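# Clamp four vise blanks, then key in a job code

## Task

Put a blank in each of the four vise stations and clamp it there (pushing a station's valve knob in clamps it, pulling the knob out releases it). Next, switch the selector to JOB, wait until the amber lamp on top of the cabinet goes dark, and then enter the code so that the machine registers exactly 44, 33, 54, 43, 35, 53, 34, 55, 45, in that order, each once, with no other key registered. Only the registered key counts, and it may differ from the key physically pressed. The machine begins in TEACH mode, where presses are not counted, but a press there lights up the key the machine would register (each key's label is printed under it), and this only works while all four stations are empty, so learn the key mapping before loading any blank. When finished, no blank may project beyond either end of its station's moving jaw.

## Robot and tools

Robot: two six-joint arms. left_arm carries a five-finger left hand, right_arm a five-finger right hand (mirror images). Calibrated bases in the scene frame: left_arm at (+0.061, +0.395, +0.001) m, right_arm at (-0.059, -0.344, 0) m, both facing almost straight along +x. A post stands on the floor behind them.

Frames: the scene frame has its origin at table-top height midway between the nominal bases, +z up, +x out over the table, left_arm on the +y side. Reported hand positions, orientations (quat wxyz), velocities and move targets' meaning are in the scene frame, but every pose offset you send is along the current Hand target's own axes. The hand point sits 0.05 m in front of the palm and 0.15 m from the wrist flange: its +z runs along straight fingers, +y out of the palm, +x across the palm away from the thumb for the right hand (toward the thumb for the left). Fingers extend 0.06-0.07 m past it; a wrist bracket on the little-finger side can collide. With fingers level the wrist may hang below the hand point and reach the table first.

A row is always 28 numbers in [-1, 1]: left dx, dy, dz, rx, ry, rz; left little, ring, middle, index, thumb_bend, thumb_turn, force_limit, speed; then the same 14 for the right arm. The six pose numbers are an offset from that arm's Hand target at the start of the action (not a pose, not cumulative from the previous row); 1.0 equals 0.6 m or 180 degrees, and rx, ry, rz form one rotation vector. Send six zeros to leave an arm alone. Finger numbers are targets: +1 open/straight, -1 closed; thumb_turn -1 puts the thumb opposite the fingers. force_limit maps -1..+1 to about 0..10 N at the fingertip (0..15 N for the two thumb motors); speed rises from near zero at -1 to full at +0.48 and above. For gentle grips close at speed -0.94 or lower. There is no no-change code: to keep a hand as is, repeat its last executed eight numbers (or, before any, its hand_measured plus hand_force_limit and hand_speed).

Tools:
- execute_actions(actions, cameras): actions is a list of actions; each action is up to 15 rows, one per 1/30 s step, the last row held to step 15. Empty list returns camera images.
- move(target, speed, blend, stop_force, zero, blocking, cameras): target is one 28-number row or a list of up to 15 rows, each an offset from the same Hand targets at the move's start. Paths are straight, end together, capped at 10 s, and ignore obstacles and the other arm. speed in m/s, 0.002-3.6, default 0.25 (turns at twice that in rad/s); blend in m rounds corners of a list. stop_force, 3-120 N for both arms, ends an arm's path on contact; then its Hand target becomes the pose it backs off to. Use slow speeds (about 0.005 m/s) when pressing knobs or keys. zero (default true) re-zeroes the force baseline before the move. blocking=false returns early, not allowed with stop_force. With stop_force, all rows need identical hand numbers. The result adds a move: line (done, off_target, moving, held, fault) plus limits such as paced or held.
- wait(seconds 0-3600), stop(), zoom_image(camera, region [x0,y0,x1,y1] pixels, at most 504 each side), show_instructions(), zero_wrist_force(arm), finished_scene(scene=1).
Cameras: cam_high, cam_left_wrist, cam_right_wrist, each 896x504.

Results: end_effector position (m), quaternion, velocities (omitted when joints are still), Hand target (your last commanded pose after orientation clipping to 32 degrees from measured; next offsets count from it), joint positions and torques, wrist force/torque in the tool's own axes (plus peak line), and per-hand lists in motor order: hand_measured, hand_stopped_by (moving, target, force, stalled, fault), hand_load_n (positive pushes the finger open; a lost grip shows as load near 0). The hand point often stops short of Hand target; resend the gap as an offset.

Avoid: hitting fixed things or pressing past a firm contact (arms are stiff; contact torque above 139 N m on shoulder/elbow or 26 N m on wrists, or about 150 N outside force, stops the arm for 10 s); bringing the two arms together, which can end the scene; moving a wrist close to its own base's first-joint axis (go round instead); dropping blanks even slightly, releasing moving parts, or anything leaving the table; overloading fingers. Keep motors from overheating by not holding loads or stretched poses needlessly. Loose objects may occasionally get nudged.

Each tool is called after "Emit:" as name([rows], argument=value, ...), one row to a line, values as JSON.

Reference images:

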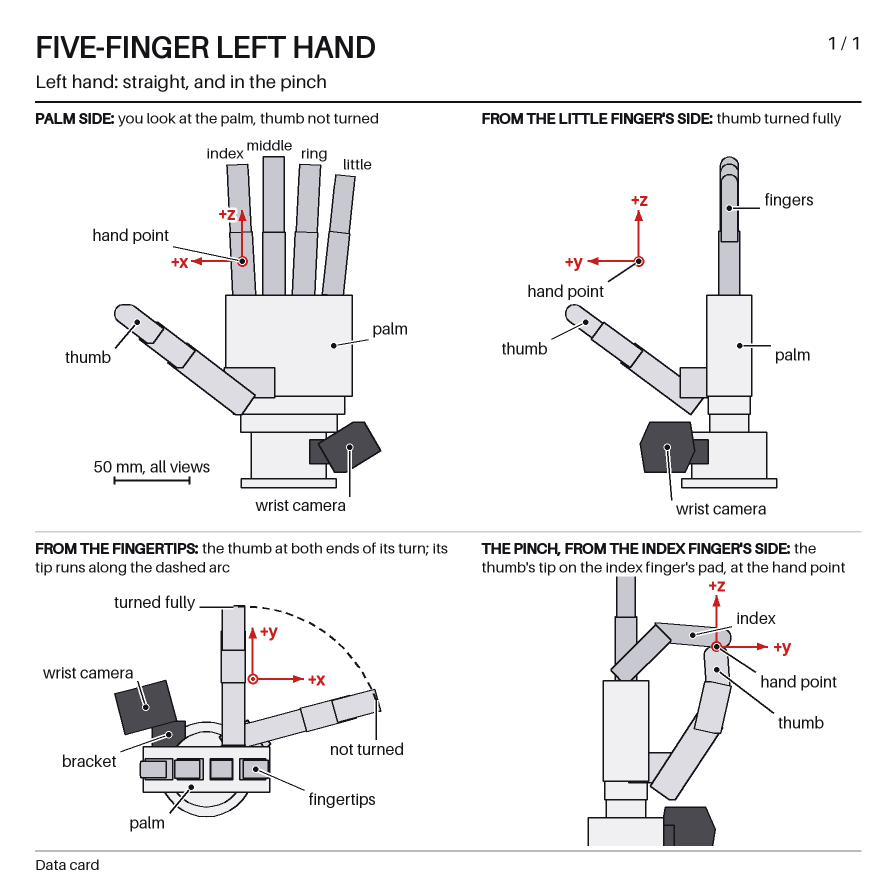

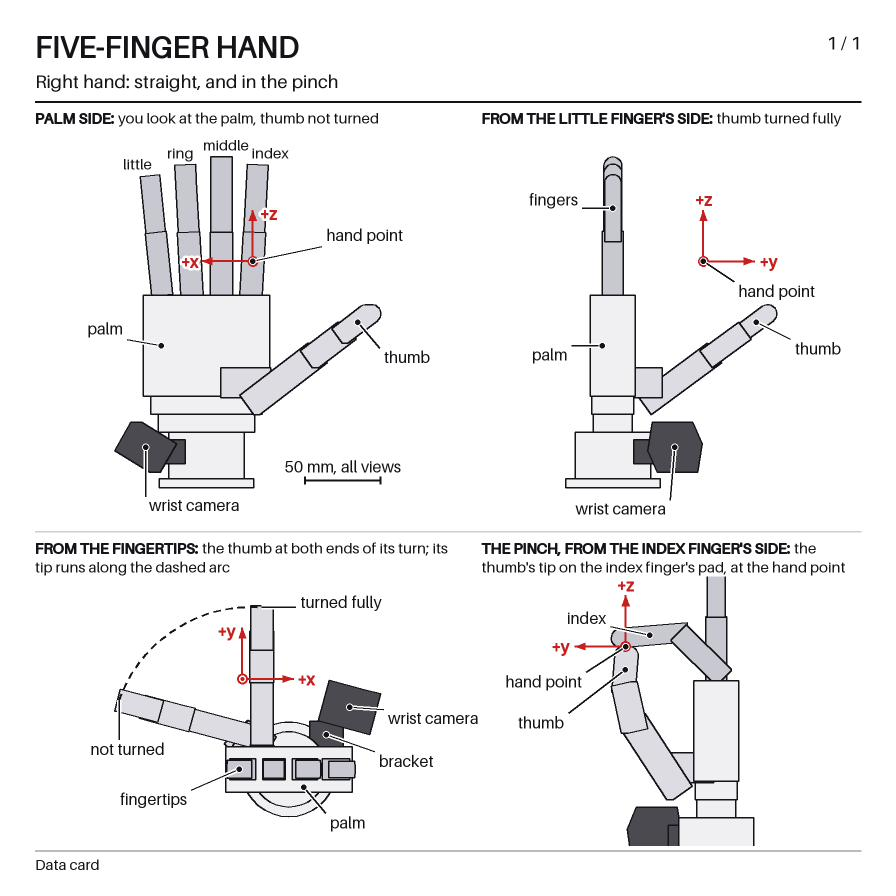

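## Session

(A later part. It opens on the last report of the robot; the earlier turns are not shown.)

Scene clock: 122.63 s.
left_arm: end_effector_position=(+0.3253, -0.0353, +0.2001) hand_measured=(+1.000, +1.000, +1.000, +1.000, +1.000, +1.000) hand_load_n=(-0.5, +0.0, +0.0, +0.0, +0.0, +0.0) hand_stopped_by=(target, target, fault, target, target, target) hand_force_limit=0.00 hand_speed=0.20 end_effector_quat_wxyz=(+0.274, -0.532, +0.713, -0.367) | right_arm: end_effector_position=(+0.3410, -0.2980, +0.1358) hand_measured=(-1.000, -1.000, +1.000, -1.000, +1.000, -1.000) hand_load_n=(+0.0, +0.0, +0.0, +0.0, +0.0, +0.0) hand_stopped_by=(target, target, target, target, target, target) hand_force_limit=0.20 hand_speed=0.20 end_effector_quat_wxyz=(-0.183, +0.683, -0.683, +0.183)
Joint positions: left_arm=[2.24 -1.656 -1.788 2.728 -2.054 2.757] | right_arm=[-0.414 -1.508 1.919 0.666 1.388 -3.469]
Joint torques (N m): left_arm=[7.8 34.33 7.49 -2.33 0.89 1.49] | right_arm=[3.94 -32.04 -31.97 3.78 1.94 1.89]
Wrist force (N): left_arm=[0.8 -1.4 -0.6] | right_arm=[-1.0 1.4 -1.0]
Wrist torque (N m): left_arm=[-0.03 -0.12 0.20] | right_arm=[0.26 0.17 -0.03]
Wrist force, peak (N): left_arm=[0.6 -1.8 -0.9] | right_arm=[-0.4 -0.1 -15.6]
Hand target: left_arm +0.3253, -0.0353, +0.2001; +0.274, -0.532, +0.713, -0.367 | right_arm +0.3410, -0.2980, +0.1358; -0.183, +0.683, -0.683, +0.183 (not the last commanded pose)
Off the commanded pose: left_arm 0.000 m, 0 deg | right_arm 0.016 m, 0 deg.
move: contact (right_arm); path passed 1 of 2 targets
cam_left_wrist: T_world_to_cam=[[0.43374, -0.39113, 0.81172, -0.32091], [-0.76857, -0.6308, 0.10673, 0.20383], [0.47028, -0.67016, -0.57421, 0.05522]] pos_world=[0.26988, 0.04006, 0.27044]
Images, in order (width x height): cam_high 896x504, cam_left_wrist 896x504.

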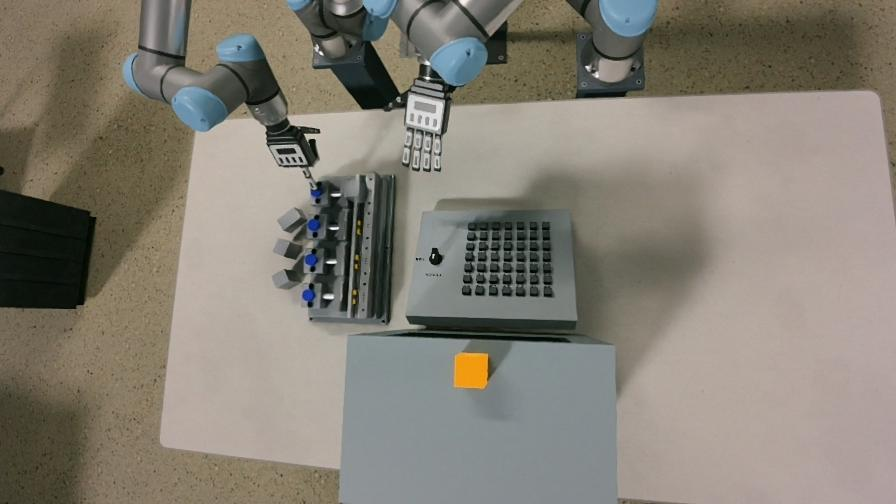

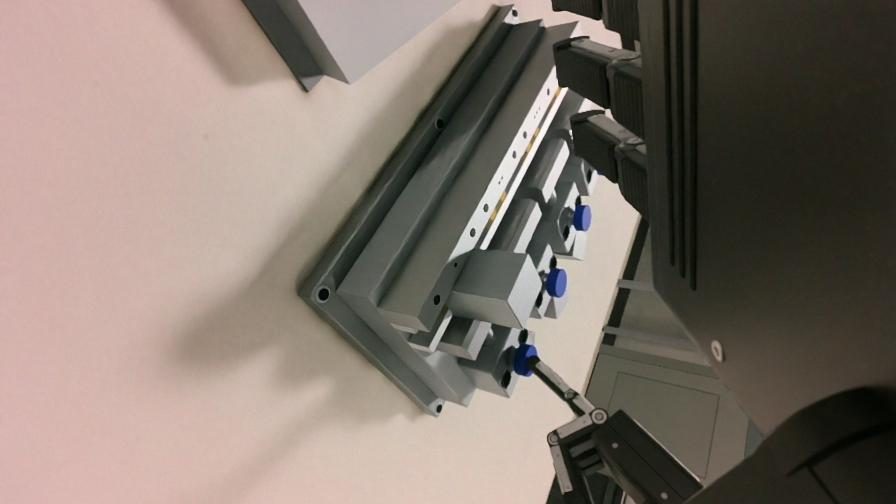

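Emit:
move(target=[0,0,0,0,0,0,1,1,1,1,1,1,0,0.2,0,0.0167,0.0289,0,0,0,-1,-1,1,-1,1,-1,0.2,0.2], speed=0.01, stop_force=20, cameras=["cam_left_wrist","cam_high"])

Emit:
zoom_image(camera="cam_left_wrist", region=[400, 220, 640, 460])

Scene clock: 124.63 s.
left_arm: end_effector_position=(+0.3253, -0.0353, +0.2001) hand_measured=(+1.000, +1.000, +1.000, +1.000, +1.000, +1.000) hand_load_n=(+0.0, +0.0, +0.0, +0.0, +0.0, +0.0) hand_stopped_by=(target, target, fault, target, target, target) hand_force_limit=0.00 hand_speed=0.20 end_effector_quat_wxyz=(+0.274, -0.532, +0.713, -0.367) | right_arm: end_effector_position=(+0.3410, -0.2980, +0.1293) hand_measured=(-1.000, -1.000, +1.000, -1.000, +1.000, -1.000) hand_load_n=(+0.0, +0.0, +0.5, +0.0, +0.0, +0.0) hand_stopped_by=(target, target, target, target, target, target) hand_force_limit=0.20 hand_speed=0.20 end_effector_quat_wxyz=(-0.183, +0.683, -0.683, +0.183)
Joint positions: left_arm=[2.24 -1.656 -1.788 2.728 -2.054 2.757] | right_arm=[-0.414 -1.501 1.93 0.649 1.388 -3.469]
Joint torques (N m): left_arm=[7.34 34.51 7.75 -2.37 0.79 1.51] | right_arm=[-2.33 -23.74 -25.9 2.67 0.95 0.2]
Wrist force (N): left_arm=[0.6 -1.1 -0.7] | right_arm=[1.0 -3.4 -22.7]
Wrist torque (N m): left_arm=[0.03 -0.09 0.18] | right_arm=[1.56 0.60 -0.02]
Wrist force, peak (N): left_arm=[0.9 -1.4 -1.1] | right_arm=[0.0 -6.2 -32.4]
Hand target: left_arm +0.3253, -0.0353, +0.2001; +0.274, -0.532, +0.713, -0.367 | right_arm +0.3410, -0.2980, +0.1293; -0.183, +0.683, -0.683, +0.183 (not the last commanded pose)
Off the commanded pose: left_arm 0.000 m, 0 deg | right_arm 0.014 m, 0 deg.
move: contact (right_arm)
cam_left_wrist: T_world_to_cam=[[0.43374, -0.39113, 0.81172, -0.32091], [-0.76857, -0.6308, 0.10673, 0.20383], [0.47028, -0.67016, -0.57421, 0.05522]] pos_world=[0.26988, 0.04006, 0.27044]
Images, in order (width x height): cam_high 896x504, cam_left_wrist 896x504.

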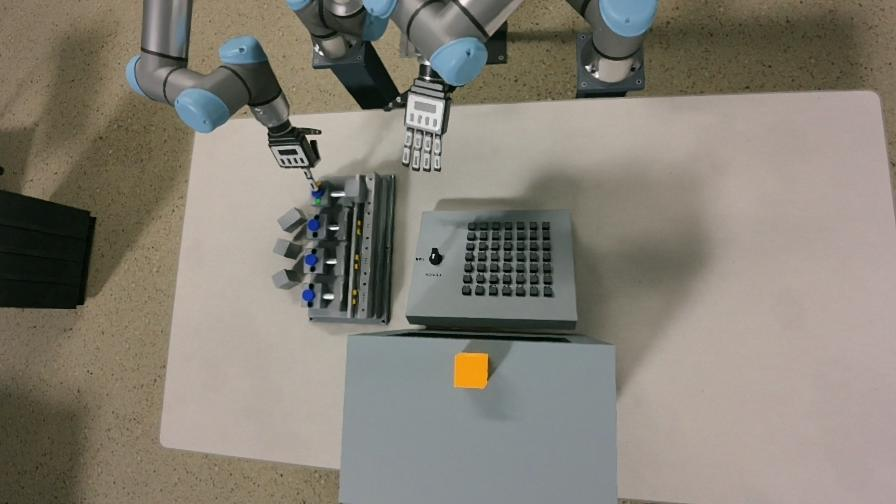

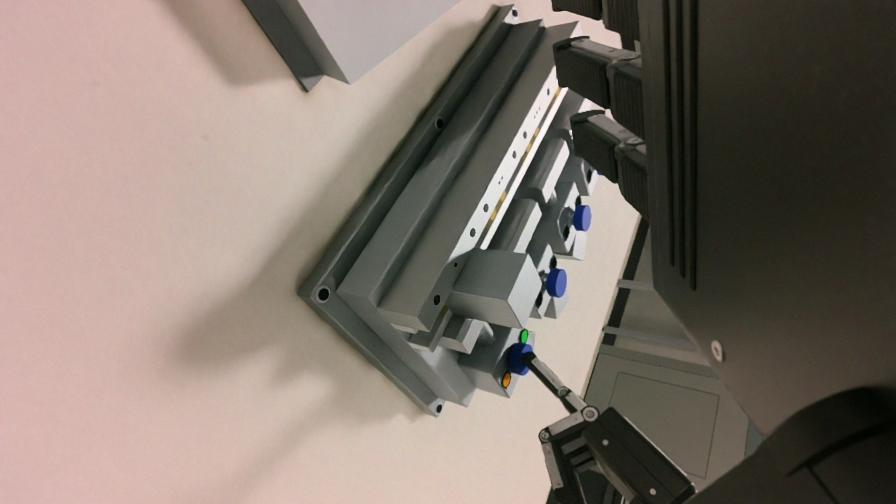

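Scaled by 2.100 from the camera's image (finer frame: 1280x720).

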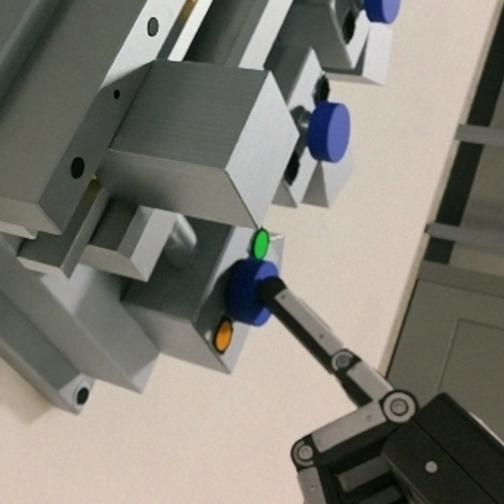

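Emit:
move(target=[0,0,0,0,0,0,1,1,1,1,1,1,0,0.2,0,-0.0333,-0.0577,0,0,0,-1,-1,1,-1,1,-1,0.2,0.2], speed=0.06, cameras=["cam_left_wrist","cam_high"])

Emit:
zoom_image(camera="cam_left_wrist", region=[400, 220, 600, 420])

Emit:
zoom_image(camera="cam_high", region=[290, 160, 410, 240])

Scene clock: 125.97 s.
left_arm: end_effector_position=(+0.3253, -0.0353, +0.2001) hand_measured=(+1.000, +1.000, +1.000, +1.000, +1.000, +1.000) hand_load_n=(+0.0, +0.0, +0.0, +0.0, +0.0, +0.0) hand_stopped_by=(target, target, fault, target, target, target) hand_force_limit=0.00 hand_speed=0.20 end_effector_quat_wxyz=(+0.274, -0.532, +0.713, -0.367) | right_arm: end_effector_position=(+0.3410, -0.2979, +0.1692) hand_measured=(-1.000, -1.000, +1.000, -1.000, +1.000, -1.000) hand_load_n=(+0.0, +0.0, +0.0, +0.0, +0.0, +0.0) hand_stopped_by=(target, target, target, target, target, target) hand_force_limit=0.20 hand_speed=0.20 end_effector_quat_wxyz=(-0.183, +0.683, -0.683, +0.183)
Joint positions: left_arm=[2.24 -1.656 -1.788 2.728 -2.054 2.757] | right_arm=[-0.414 -1.537 1.859 0.756 1.388 -3.469]
Joint torques (N m): left_arm=[7.7 34.16 7.76 -2.49 0.72 1.47] | right_arm=[-4.13 -32.88 -30.85 3.85 2.49 -1.77]
Wrist force (N): left_arm=[0.6 -1.1 -0.9] | right_arm=[-0.8 2.1 -1.1]
Wrist torque (N m): left_arm=[0.03 -0.10 0.18] | right_arm=[0.38 0.12 0.01]
Wrist force, peak (N): left_arm=[1.2 -1.3 -0.8] | right_arm=[0.9 -3.3 -22.7]
Hand target: left_arm +0.3253, -0.0353, +0.2001; +0.274, -0.532, +0.713, -0.367 | right_arm +0.3410, -0.2980, +0.1693; -0.183, +0.683, -0.683, +0.183
Off the commanded pose: left_arm 0.000 m, 0 deg | right_arm 0.000 m, 0 deg.
move: done
cam_left_wrist: T_world_to_cam=[[0.43374, -0.39113, 0.81172, -0.32091], [-0.76857, -0.6308, 0.10673, 0.20383], [0.47028, -0.67016, -0.57421, 0.05522]] pos_world=[0.26988, 0.04006, 0.27044]
Images, in order (width x height): cam_high 896x504, cam_left_wrist 896x504.

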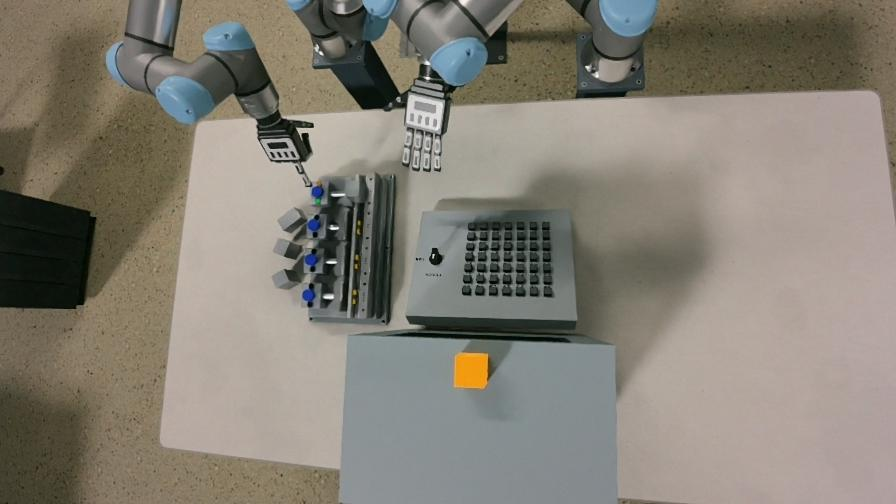

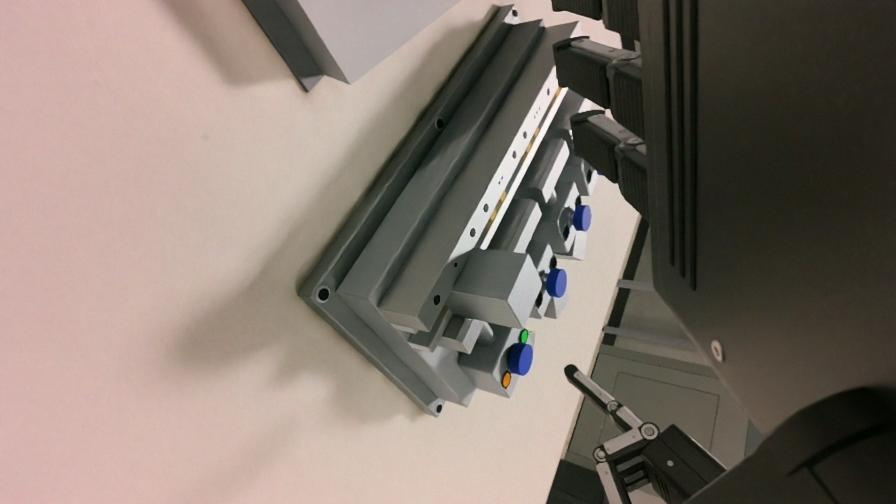

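Scaled by 2.520 from the camera's image (finer frame: 1280x720).

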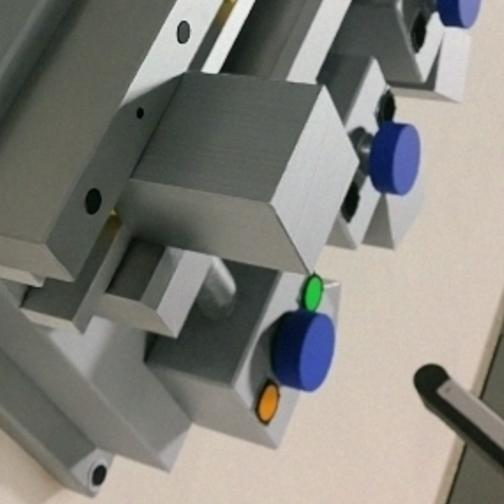

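Scaled by 4.200 from the camera's image (finer frame: 1280x720).

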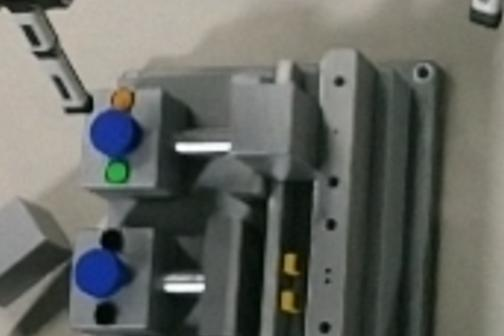

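Emit:
move([
  [0,0,0,0,0,0,1,1,1,1,1,1,0,0.2,0.2033,-0.0866,0.05,0,0,0,1,1,1,1,0.3,-1,0.2,0.2],
  [0,0,0,0,0,0,1,1,1,1,1,1,0,0.2,0.2065,-0.1445,0.1783,0.1716,-0.1489,-0.1438,1,1,1,1,0.3,-1,0.2,0.2],
], speed=0.12, blend=0.02, cameras=["cam_left_wrist","cam_right_wrist","cam_high"])

Scene clock: 132.43 s.
left_arm: end_effector_position=(+0.3253, -0.0353, +0.2001) hand_measured=(+1.000, +1.000, +1.000, +1.000, +1.000, +1.000) hand_load_n=(+0.0, +0.0, +0.0, -0.5, +0.0, +0.0) hand_stopped_by=(target, target, fault, target, target, target) hand_force_limit=0.00 hand_speed=0.20 end_effector_quat_wxyz=(+0.274, -0.532, +0.713, -0.367) | right_arm: end_effector_position=(+0.4695, -0.4220, +0.1201) hand_measured=(+1.000, +1.000, +1.000, +1.000, +0.300, -1.000) hand_load_n=(+0.0, +0.0, -0.5, +0.0, +0.0, +0.0) hand_stopped_by=(target, target, target, target, target, target) hand_force_limit=0.20 hand_speed=0.20 end_effector_quat_wxyz=(-0.460, +0.767, -0.384, +0.231)
Joint positions: left_arm=[2.24 -1.656 -1.788 2.728 -2.054 2.757] | right_arm=[-0.849 -1.073 1.677 0.744 0.503 -4.461]
Joint torques (N m): left_arm=[7.53 34.02 8.15 -2.43 0.71 1.41] | right_arm=[-5.34 -27.26 -29.15 4.82 -4.2 -2.56]
Wrist force (N): left_arm=[0.6 -1.2 -1.0] | right_arm=[-0.7 2.1 -0.8]
Wrist torque (N m): left_arm=[0.03 -0.08 0.17] | right_arm=[0.40 0.05 0.09]
Wrist force, peak (N): left_arm=[1.2 -1.4 -1.1] | right_arm=[-1.5 2.3 -1.3]
Hand target: left_arm +0.3253, -0.0353, +0.2001; +0.274, -0.532, +0.713, -0.367 | right_arm +0.4695, -0.4220, +0.1201; -0.460, +0.767, -0.384, +0.231
Off the commanded pose: left_arm 0.000 m, 0 deg | right_arm 0.000 m, 0 deg.
move: done
cam_left_wrist: T_world_to_cam=[[0.43374, -0.39113, 0.81172, -0.32091], [-0.76857, -0.6308, 0.10673, 0.20383], [0.47028, -0.67016, -0.57421, 0.05522]] pos_world=[0.26988, 0.04006, 0.27044]
cam_right_wrist: T_world_to_cam=[[-0.17842, -0.51717, -0.83708, -0.0378], [-0.94849, 0.31673, 0.00648, 0.57782], [0.26178, 0.79512, -0.54704, 0.39053]] pos_world=[0.43909, -0.51308, 0.17825]

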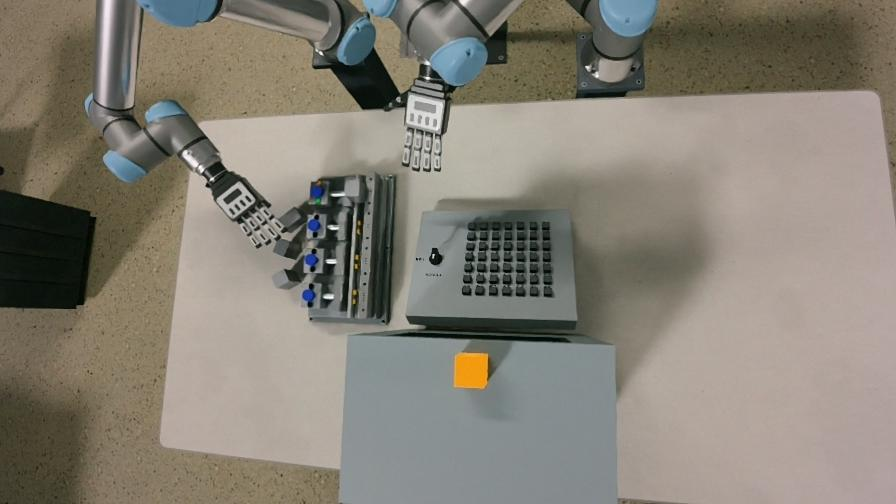

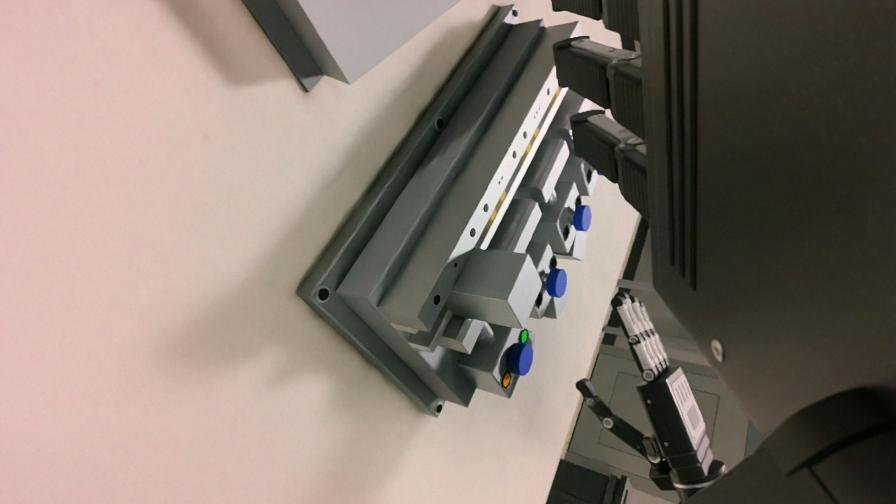

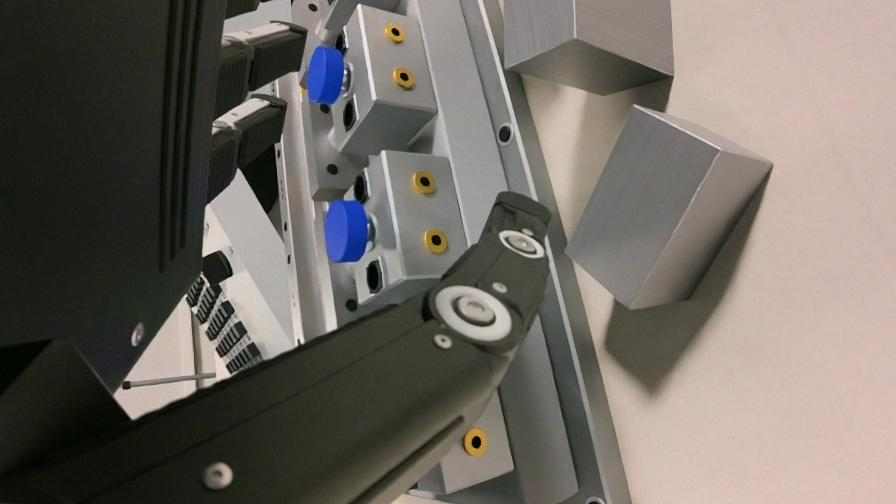

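Emit:
move([
  [0,0,0,0,0,0,1,1,1,1,1,1,0,0.2,-0.0023,0.1275,0.0605,0,0,0,1,1,1,1,0.3,-1,0.2,0.2],
  [0,0,0,0,0,0,1,1,1,1,1,1,0,0.2,-0.0023,0.1236,0.0678,0,0,0,1,1,0.3,0.3,0.3,-1,-0.5,-0.3],
], speed=[0.07,0.03], cameras=["cam_right_wrist"])

Scene clock: 135.77 s.
left_arm: end_effector_position=(+0.3253, -0.0353, +0.2001) hand_measured=(+1.000, +1.000, +1.000, +1.000, +1.000, +1.000) hand_load_n=(+0.0, +0.0, +0.0, +0.0, +0.0, +0.0) hand_stopped_by=(target, target, fault, target, target, target) hand_force_limit=0.00 hand_speed=0.20 end_effector_quat_wxyz=(+0.274, -0.532, +0.713, -0.367) | right_arm: end_effector_position=(+0.4709, -0.4180, +0.0386) hand_measured=(+1.000, +1.000, +0.300, +0.300, +0.300, -1.000) hand_load_n=(+0.0, +3.0, +0.0, +0.0, +1.0, +0.0) hand_stopped_by=(target, target, target, target, target, target) hand_force_limit=-0.50 hand_speed=-0.30 end_effector_quat_wxyz=(-0.467, +0.763, -0.381, +0.232)
Joint positions: left_arm=[2.24 -1.656 -1.788 2.728 -2.054 2.757] | right_arm=[-0.847 -0.946 1.735 0.555 0.487 -4.456]
Joint torques (N m): left_arm=[7.57 34.15 7.92 -2.43 0.79 1.28] | right_arm=[5.15 -31.63 -21.75 -4.78 9.74 2.33]
Wrist force (N): left_arm=[0.8 -1.0 -0.8] | right_arm=[-16.1 -36.4 -26.8]
Wrist torque (N m): left_arm=[0.05 -0.11 0.19] | right_arm=[2.83 0.93 -2.58]
Wrist force, peak (N): left_arm=[0.8 -1.8 -0.6] | right_arm=[-21.4 -48.1 -39.3]
Hand target: left_arm +0.3253, -0.0353, +0.2001; +0.274, -0.532, +0.713, -0.367 | right_arm +0.4695, -0.4203, +0.0355; -0.460, +0.767, -0.384, +0.231
Off the commanded pose: left_arm 0.000 m, 0 deg | right_arm 0.004 m, 1 deg.
move: off_target (right_arm); target 2's new numbers were sent with right_arm's hand 0.004 m and 1 deg from that target
cam_right_wrist: T_world_to_cam=[[-0.16712, -0.50884, -0.84448, -0.10532], [-0.94971, 0.31315, -0.00074, 0.57781], [0.26482, 0.80189, -0.53558, 0.34333]] pos_world=[0.44022, -0.50984, 0.09537]

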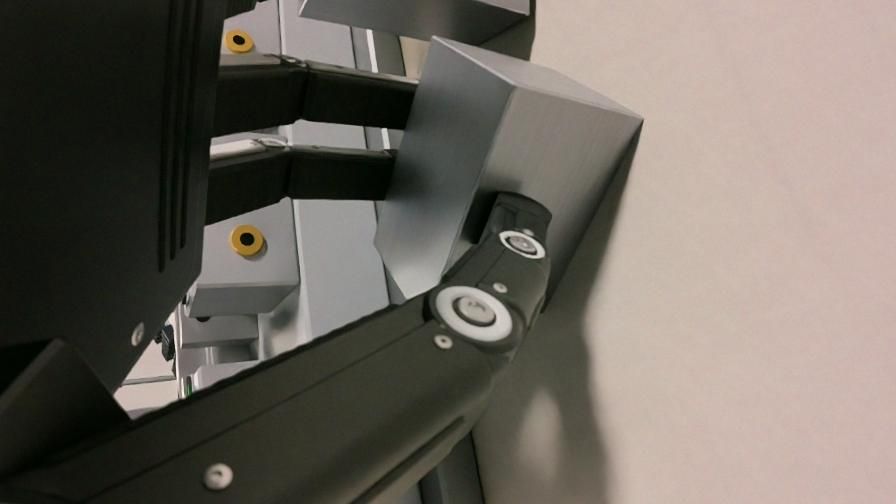

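Emit:
move(target=[0,0,0,0,0,0,1,1,1,1,1,1,0,0.2,0,-0.0662,-0.0352,0,0,0,1,1,0.3,0.3,0.3,-1,-0.5,-0.3], speed=0.05, cameras=["cam_right_wrist","cam_high","cam_left_wrist"])

Scene clock: 137.27 s.
left_arm: end_effector_position=(+0.3253, -0.0353, +0.2001) hand_measured=(+1.000, +1.000, +1.000, +1.000, +1.000, +1.000) hand_load_n=(+0.0, +0.0, +0.0, +0.0, +0.0, +0.0) hand_stopped_by=(target, target, fault, target, target, target) hand_force_limit=0.00 hand_speed=0.20 end_effector_quat_wxyz=(+0.274, -0.532, +0.713, -0.367) | right_arm: end_effector_position=(+0.4695, -0.4202, +0.0804) hand_measured=(+1.000, +1.000, +0.300, +0.300, +0.300, -1.000) hand_load_n=(+0.0, +0.0, +0.0, +0.0, +0.0, +0.0) hand_stopped_by=(target, target, target, target, target, target) hand_force_limit=-0.50 hand_speed=-0.30 end_effector_quat_wxyz=(-0.460, +0.767, -0.384, +0.231)
Joint positions: left_arm=[2.24 -1.656 -1.788 2.728 -2.054 2.757] | right_arm=[-0.846 -1.018 1.711 0.651 0.503 -4.455]
Joint torques (N m): left_arm=[7.14 34.16 7.85 -2.4 0.7 1.28] | right_arm=[-5.12 -47.59 -28.35 4.83 -4.12 -2.44]
Wrist force (N): left_arm=[0.7 -1.2 -0.6] | right_arm=[0.4 2.1 0.3]
Wrist torque (N m): left_arm=[0.00 -0.09 0.17] | right_arm=[0.36 -0.20 0.10]
Wrist force, peak (N): left_arm=[0.7 -1.2 -1.6] | right_arm=[-16.2 -36.4 -26.9]
Hand target: left_arm +0.3253, -0.0353, +0.2001; +0.274, -0.532, +0.713, -0.367 | right_arm +0.4695, -0.4202, +0.0805; -0.460, +0.767, -0.384, +0.231
Off the commanded pose: left_arm 0.000 m, 0 deg | right_arm 0.000 m, 0 deg.
move: done
cam_left_wrist: T_world_to_cam=[[0.43374, -0.39113, 0.81172, -0.32091], [-0.76857, -0.6308, 0.10673, 0.20383], [0.47028, -0.67016, -0.57421, 0.05522]] pos_world=[0.26988, 0.04006, 0.27044]
cam_right_wrist: T_world_to_cam=[[-0.17827, -0.5172, -0.83709, -0.07017], [-0.94858, 0.31647, 0.00647, 0.57751], [0.26157, 0.7952, -0.54702, 0.36748]] pos_world=[0.43919, -0.51128, 0.13855]

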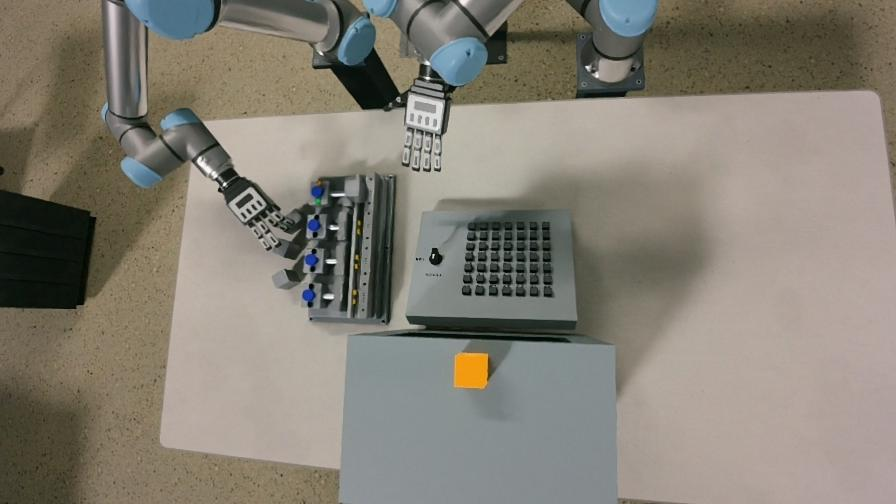

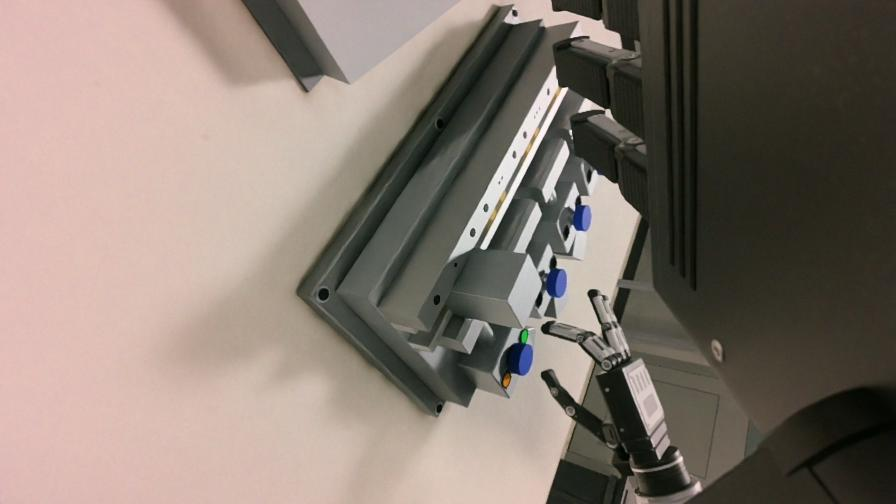

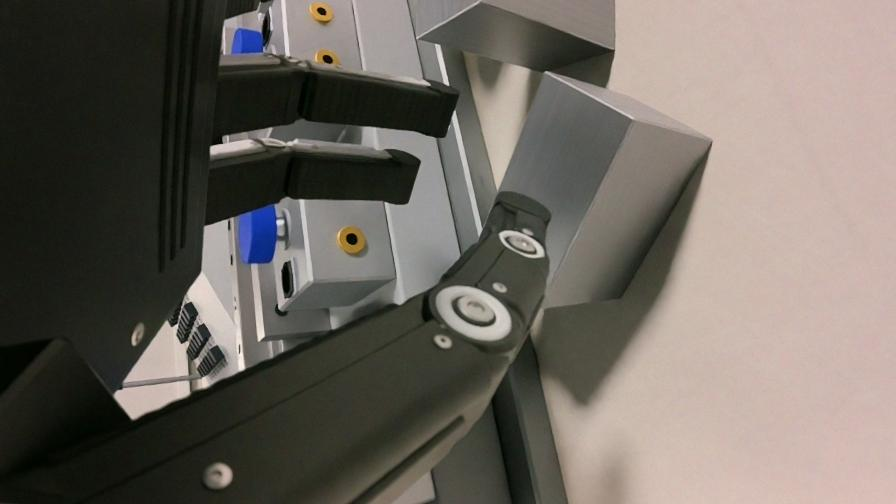

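Emit:
move(target=[0,0,0,0,0,0,1,1,1,1,1,1,0,0.2,0,-0.006,0.0113,0,0,0,-1,-1,0.4,0.4,0.3,-1,0,0.2], speed=0.05, cameras=["cam_right_wrist"])

Scene clock: 138.40 s.
left_arm: end_effector_position=(+0.3253, -0.0353, +0.2001) hand_measured=(+1.000, +1.000, +1.000, +1.000, +1.000, +1.000) hand_load_n=(+0.0, +0.0, +0.0, +0.0, +0.0, +0.0) hand_stopped_by=(target, target, fault, target, target, target) hand_force_limit=0.00 hand_speed=0.20 end_effector_quat_wxyz=(+0.274, -0.532, +0.713, -0.367) | right_arm: end_effector_position=(+0.4757, -0.4157, +0.0805) hand_measured=(-1.000, -1.000, +0.400, +0.400, +0.300, -1.000) hand_load_n=(+0.0, +0.0, +0.0, +0.0, +0.0, +0.0) hand_stopped_by=(target, target, target, target, target, target) hand_force_limit=0.00 hand_speed=0.20 end_effector_quat_wxyz=(-0.460, +0.767, -0.384, +0.231)
Joint positions: left_arm=[2.24 -1.656 -1.788 2.728 -2.054 2.757] | right_arm=[-0.829 -1.018 1.701 0.63 0.508 -4.42]
Joint torques (N m): left_arm=[7.37 33.59 7.96 -2.45 0.8 1.33] | right_arm=[8.45 -29.23 -27.94 0.01 1.47 1.82]
Wrist force (N): left_arm=[0.6 -1.1 -0.8] | right_arm=[0.4 1.9 0.4]
Wrist torque (N m): left_arm=[0.03 -0.09 0.18] | right_arm=[0.34 -0.20 0.08]
Wrist force, peak (N): left_arm=[0.8 -1.5 -1.0] | right_arm=[0.3 2.3 0.3]
Hand target: left_arm +0.3253, -0.0353, +0.2001; +0.274, -0.532, +0.713, -0.367 | right_arm +0.4757, -0.4157, +0.0805; -0.460, +0.767, -0.384, +0.231
Off the commanded pose: left_arm 0.000 m, 0 deg | right_arm 0.000 m, 0 deg.
move: done
cam_right_wrist: T_world_to_cam=[[-0.17832, -0.51719, -0.83709, -0.06664], [-0.94857, 0.3165, 0.00652, 0.58188], [0.26157, 0.7952, -0.54702, 0.36236]] pos_world=[0.44529, -0.50678, 0.13865]

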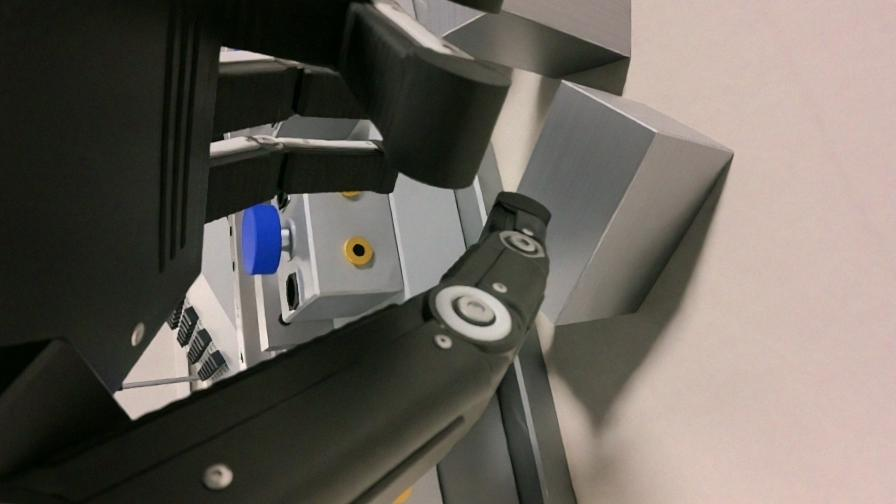

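Emit:
move(target=[0,0,0,0,0,0,1,1,1,1,1,1,0,0.2,0,0.076,0.0168,0,0,0,-1,-1,0.4,0.4,0.3,-1,0,0.2], speed=0.05, stop_force=10, cameras=["cam_right_wrist"])

Scene clock: 140.53 s.
left_arm: end_effector_position=(+0.3253, -0.0353, +0.2001) hand_measured=(+1.000, +1.000, +1.000, +1.000, +1.000, +1.000) hand_load_n=(+0.0, +0.0, +0.0, +0.0, +0.0, +0.0) hand_stopped_by=(target, target, fault, target, target, target) hand_force_limit=0.00 hand_speed=0.20 end_effector_quat_wxyz=(+0.274, -0.532, +0.713, -0.367) | right_arm: end_effector_position=(+0.4657, -0.4232, +0.0355) hand_measured=(-1.000, -1.000, +0.400, +0.400, +0.300, -1.000) hand_load_n=(+0.0, +0.0, +0.0, +0.0, +0.0, +0.0) hand_stopped_by=(target, target, target, target, target, target) hand_force_limit=0.00 hand_speed=0.20 end_effector_quat_wxyz=(-0.460, +0.767, -0.384, +0.231)
Joint positions: left_arm=[2.24 -1.656 -1.788 2.728 -2.054 2.757] | right_arm=[-0.858 -0.945 1.741 0.568 0.501 -4.478]
Joint torques (N m): left_arm=[7.92 34.35 7.93 -2.36 0.72 1.22] | right_arm=[-5.3 -28.51 -0.85 0.1 -4.21 -2.44]
Wrist force (N): left_arm=[0.8 -1.0 -0.9] | right_arm=[0.2 1.9 0.6]
Wrist torque (N m): left_arm=[0.05 -0.13 0.18] | right_arm=[0.34 -0.16 0.15]
Wrist force, peak (N): left_arm=[1.0 -1.6 -0.8] | right_arm=[0.1 2.3 0.5]
Hand target: left_arm +0.3253, -0.0353, +0.2001; +0.274, -0.532, +0.713, -0.367 | right_arm +0.4657, -0.4232, +0.0355; -0.460, +0.767, -0.384, +0.231
Off the commanded pose: left_arm 0.000 m, 0 deg | right_arm 0.000 m, 0 deg.
move: done
cam_right_wrist: T_world_to_cam=[[-0.17832, -0.51719, -0.83709, -0.10997], [-0.94857, 0.3165, 0.00652, 0.57506], [0.26157, 0.7952, -0.54702, 0.34633]] pos_world=[0.43529, -0.51428, 0.09365]

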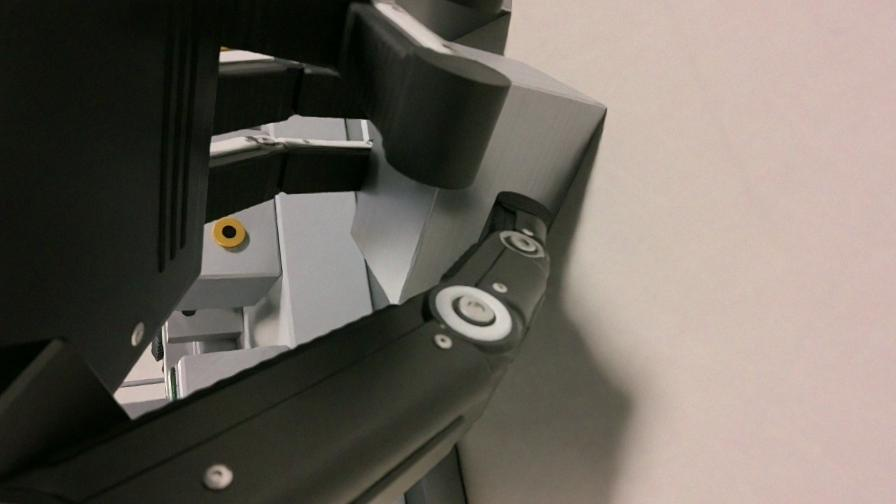

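Emit:
move(target=[0,0,0,0,0,0,1,1,1,1,1,1,0,0.2,0,-0.0063,0.0118,0,0,0,-1,-1,0.4,0.4,0.3,-1,0,0.2], speed=0.03, cameras=["cam_right_wrist","cam_left_wrist"])

Emit:
zoom_image(camera="cam_left_wrist", region=[500, 250, 660, 400])

Scene clock: 141.60 s.
left_arm: end_effector_position=(+0.3253, -0.0353, +0.2001) hand_measured=(+1.000, +1.000, +1.000, +1.000, +1.000, +1.000) hand_load_n=(+0.0, +0.0, -0.5, +0.0, +0.0, +0.0) hand_stopped_by=(target, target, fault, target, target, target) hand_force_limit=0.00 hand_speed=0.20 end_effector_quat_wxyz=(+0.274, -0.532, +0.713, -0.367) | right_arm: end_effector_position=(+0.4720, -0.4184, +0.0355) hand_measured=(-1.000, -1.000, +0.400, +0.400, +0.300, -1.000) hand_load_n=(+0.5, +0.0, +0.0, +0.0, +0.5, +0.0) hand_stopped_by=(target, target, target, target, target, target) hand_force_limit=0.00 hand_speed=0.20 end_effector_quat_wxyz=(-0.460, +0.767, -0.384, +0.231)
Joint positions: left_arm=[2.24 -1.656 -1.788 2.728 -2.054 2.757] | right_arm=[-0.839 -0.946 1.731 0.546 0.505 -4.441]
Joint torques (N m): left_arm=[7.57 33.89 7.97 -2.34 0.7 1.22] | right_arm=[7.06 -49.78 -25.23 -0.14 1.25 1.94]
Wrist force (N): left_arm=[0.7 -1.3 -1.1] | right_arm=[0.2 2.3 -0.6]
Wrist torque (N m): left_arm=[0.01 -0.11 0.18] | right_arm=[0.38 -0.15 0.07]
Wrist force, peak (N): left_arm=[0.7 -1.6 -1.1] | right_arm=[0.1 2.3 -0.9]
Hand target: left_arm +0.3253, -0.0353, +0.2001; +0.274, -0.532, +0.713, -0.367 | right_arm +0.4721, -0.4184, +0.0355; -0.460, +0.767, -0.384, +0.231
Off the commanded pose: left_arm 0.000 m, 0 deg | right_arm 0.000 m, 0 deg.
move: done
cam_left_wrist: T_world_to_cam=[[0.43374, -0.39113, 0.81172, -0.32091], [-0.76857, -0.6308, 0.10673, 0.20383], [0.47028, -0.67016, -0.57421, 0.05522]] pos_world=[0.26988, 0.04006, 0.27044]
cam_right_wrist: T_world_to_cam=[[-0.17832, -0.51719, -0.83709, -0.1064], [-0.94857, 0.3165, 0.00652, 0.57964], [0.26157, 0.7952, -0.54702, 0.34092]] pos_world=[0.44169, -0.50958, 0.09365]
Images, in order (width x height): cam_left_wrist 896x504, cam_right_wrist 896x504.

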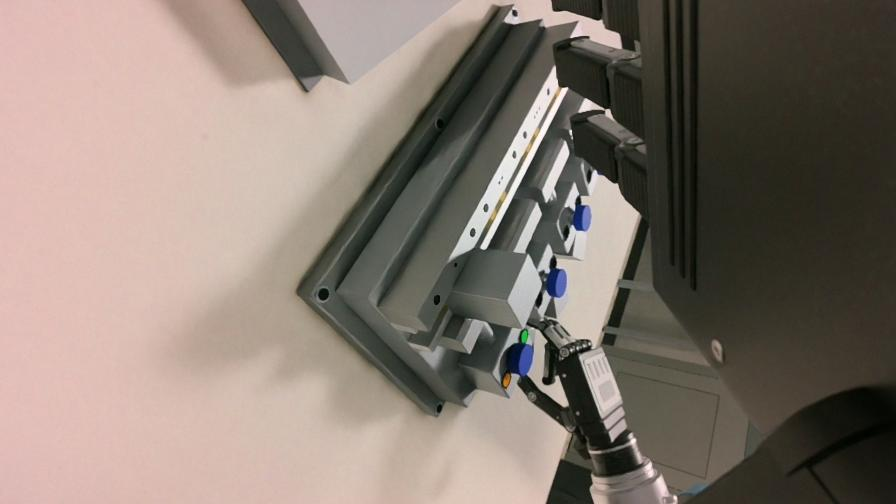

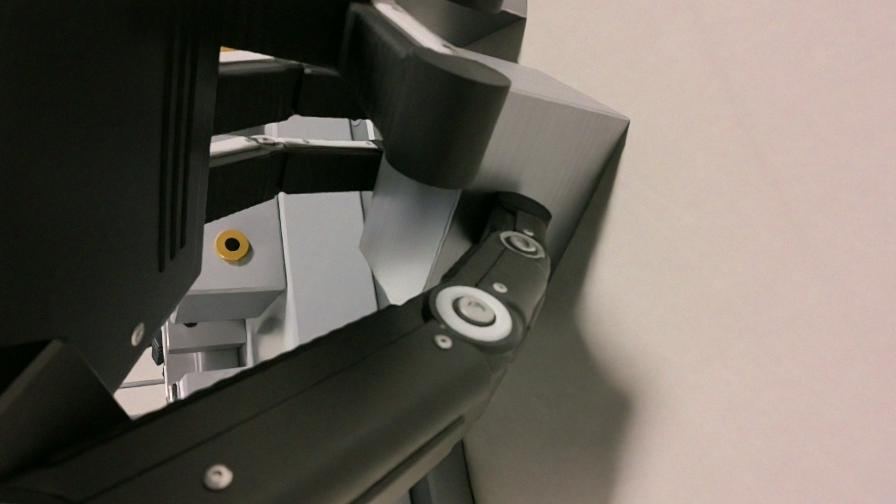

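Scaled by 3.150 from the camera's image (finer frame: 1280x720).

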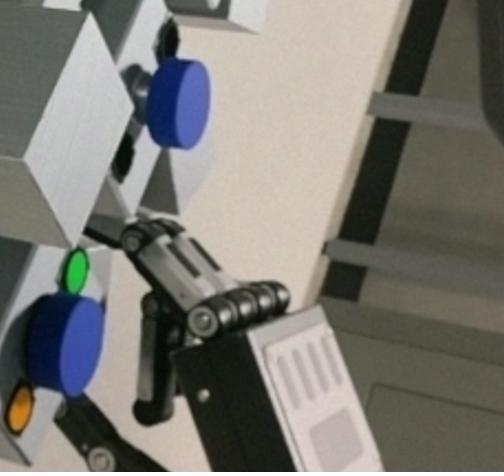

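Emit:
move(target=[0,0,0,0,0,0,1,1,1,1,1,1,0,0.2,0,0,0,0,0,0,-1,-1,-0.05,-0.05,0.3,-1,0.2,-0.9], cameras=["cam_right_wrist"])

Scene clock: 142.80 s.
left_arm: end_effector_position=(+0.3253, -0.0353, +0.2001) hand_measured=(+1.000, +1.000, +1.000, +1.000, +1.000, +1.000) hand_load_n=(+0.0, +0.0, +0.0, +0.0, +0.0, +0.0) hand_stopped_by=(target, target, fault, target, target, target) hand_force_limit=0.00 hand_speed=0.20 end_effector_quat_wxyz=(+0.274, -0.532, +0.713, -0.367) | right_arm: end_effector_position=(+0.4721, -0.4184, +0.0356) hand_measured=(-1.000, -1.000, +0.170, +0.160, +0.302, -1.000) hand_load_n=(+0.0, +0.0, +5.0, +8.0, +5.0, +0.0) hand_stopped_by=(target, target, force, force, target, target) hand_force_limit=0.20 hand_speed=-0.90 end_effector_quat_wxyz=(-0.460, +0.767, -0.384, +0.231)
Joint positions: left_arm=[2.24 -1.656 -1.788 2.728 -2.054 2.757] | right_arm=[-0.839 -0.946 1.731 0.546 0.505 -4.441]
Joint torques (N m): left_arm=[7.2 33.55 7.92 -2.42 0.72 1.21] | right_arm=[5.33 -47.31 -24.99 0.15 1.23 1.58]
Wrist force (N): left_arm=[0.5 -1.4 -0.6] | right_arm=[-1.7 -3.2 -0.8]
Wrist torque (N m): left_arm=[-0.03 -0.07 0.18] | right_arm=[0.05 0.00 -0.02]
Wrist force, peak (N): left_arm=[0.6 -1.7 -0.9] | right_arm=[-1.1 -4.4 0.1]
Hand target: left_arm +0.3253, -0.0353, +0.2001; +0.274, -0.532, +0.713, -0.367 | right_arm +0.4721, -0.4184, +0.0355; -0.460, +0.767, -0.384, +0.231
Off the commanded pose: left_arm 0.000 m, 0 deg | right_arm 0.000 m, 0 deg.
move: done
cam_right_wrist: T_world_to_cam=[[-0.17832, -0.51719, -0.83709, -0.10634], [-0.94857, 0.3165, 0.00652, 0.57961], [0.26157, 0.7952, -0.54702, 0.34084]] pos_world=[0.44169, -0.50948, 0.09365]

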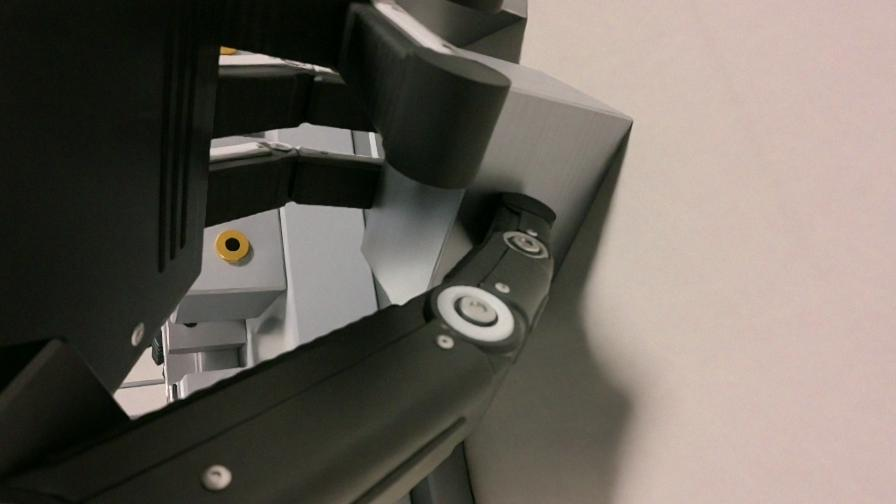

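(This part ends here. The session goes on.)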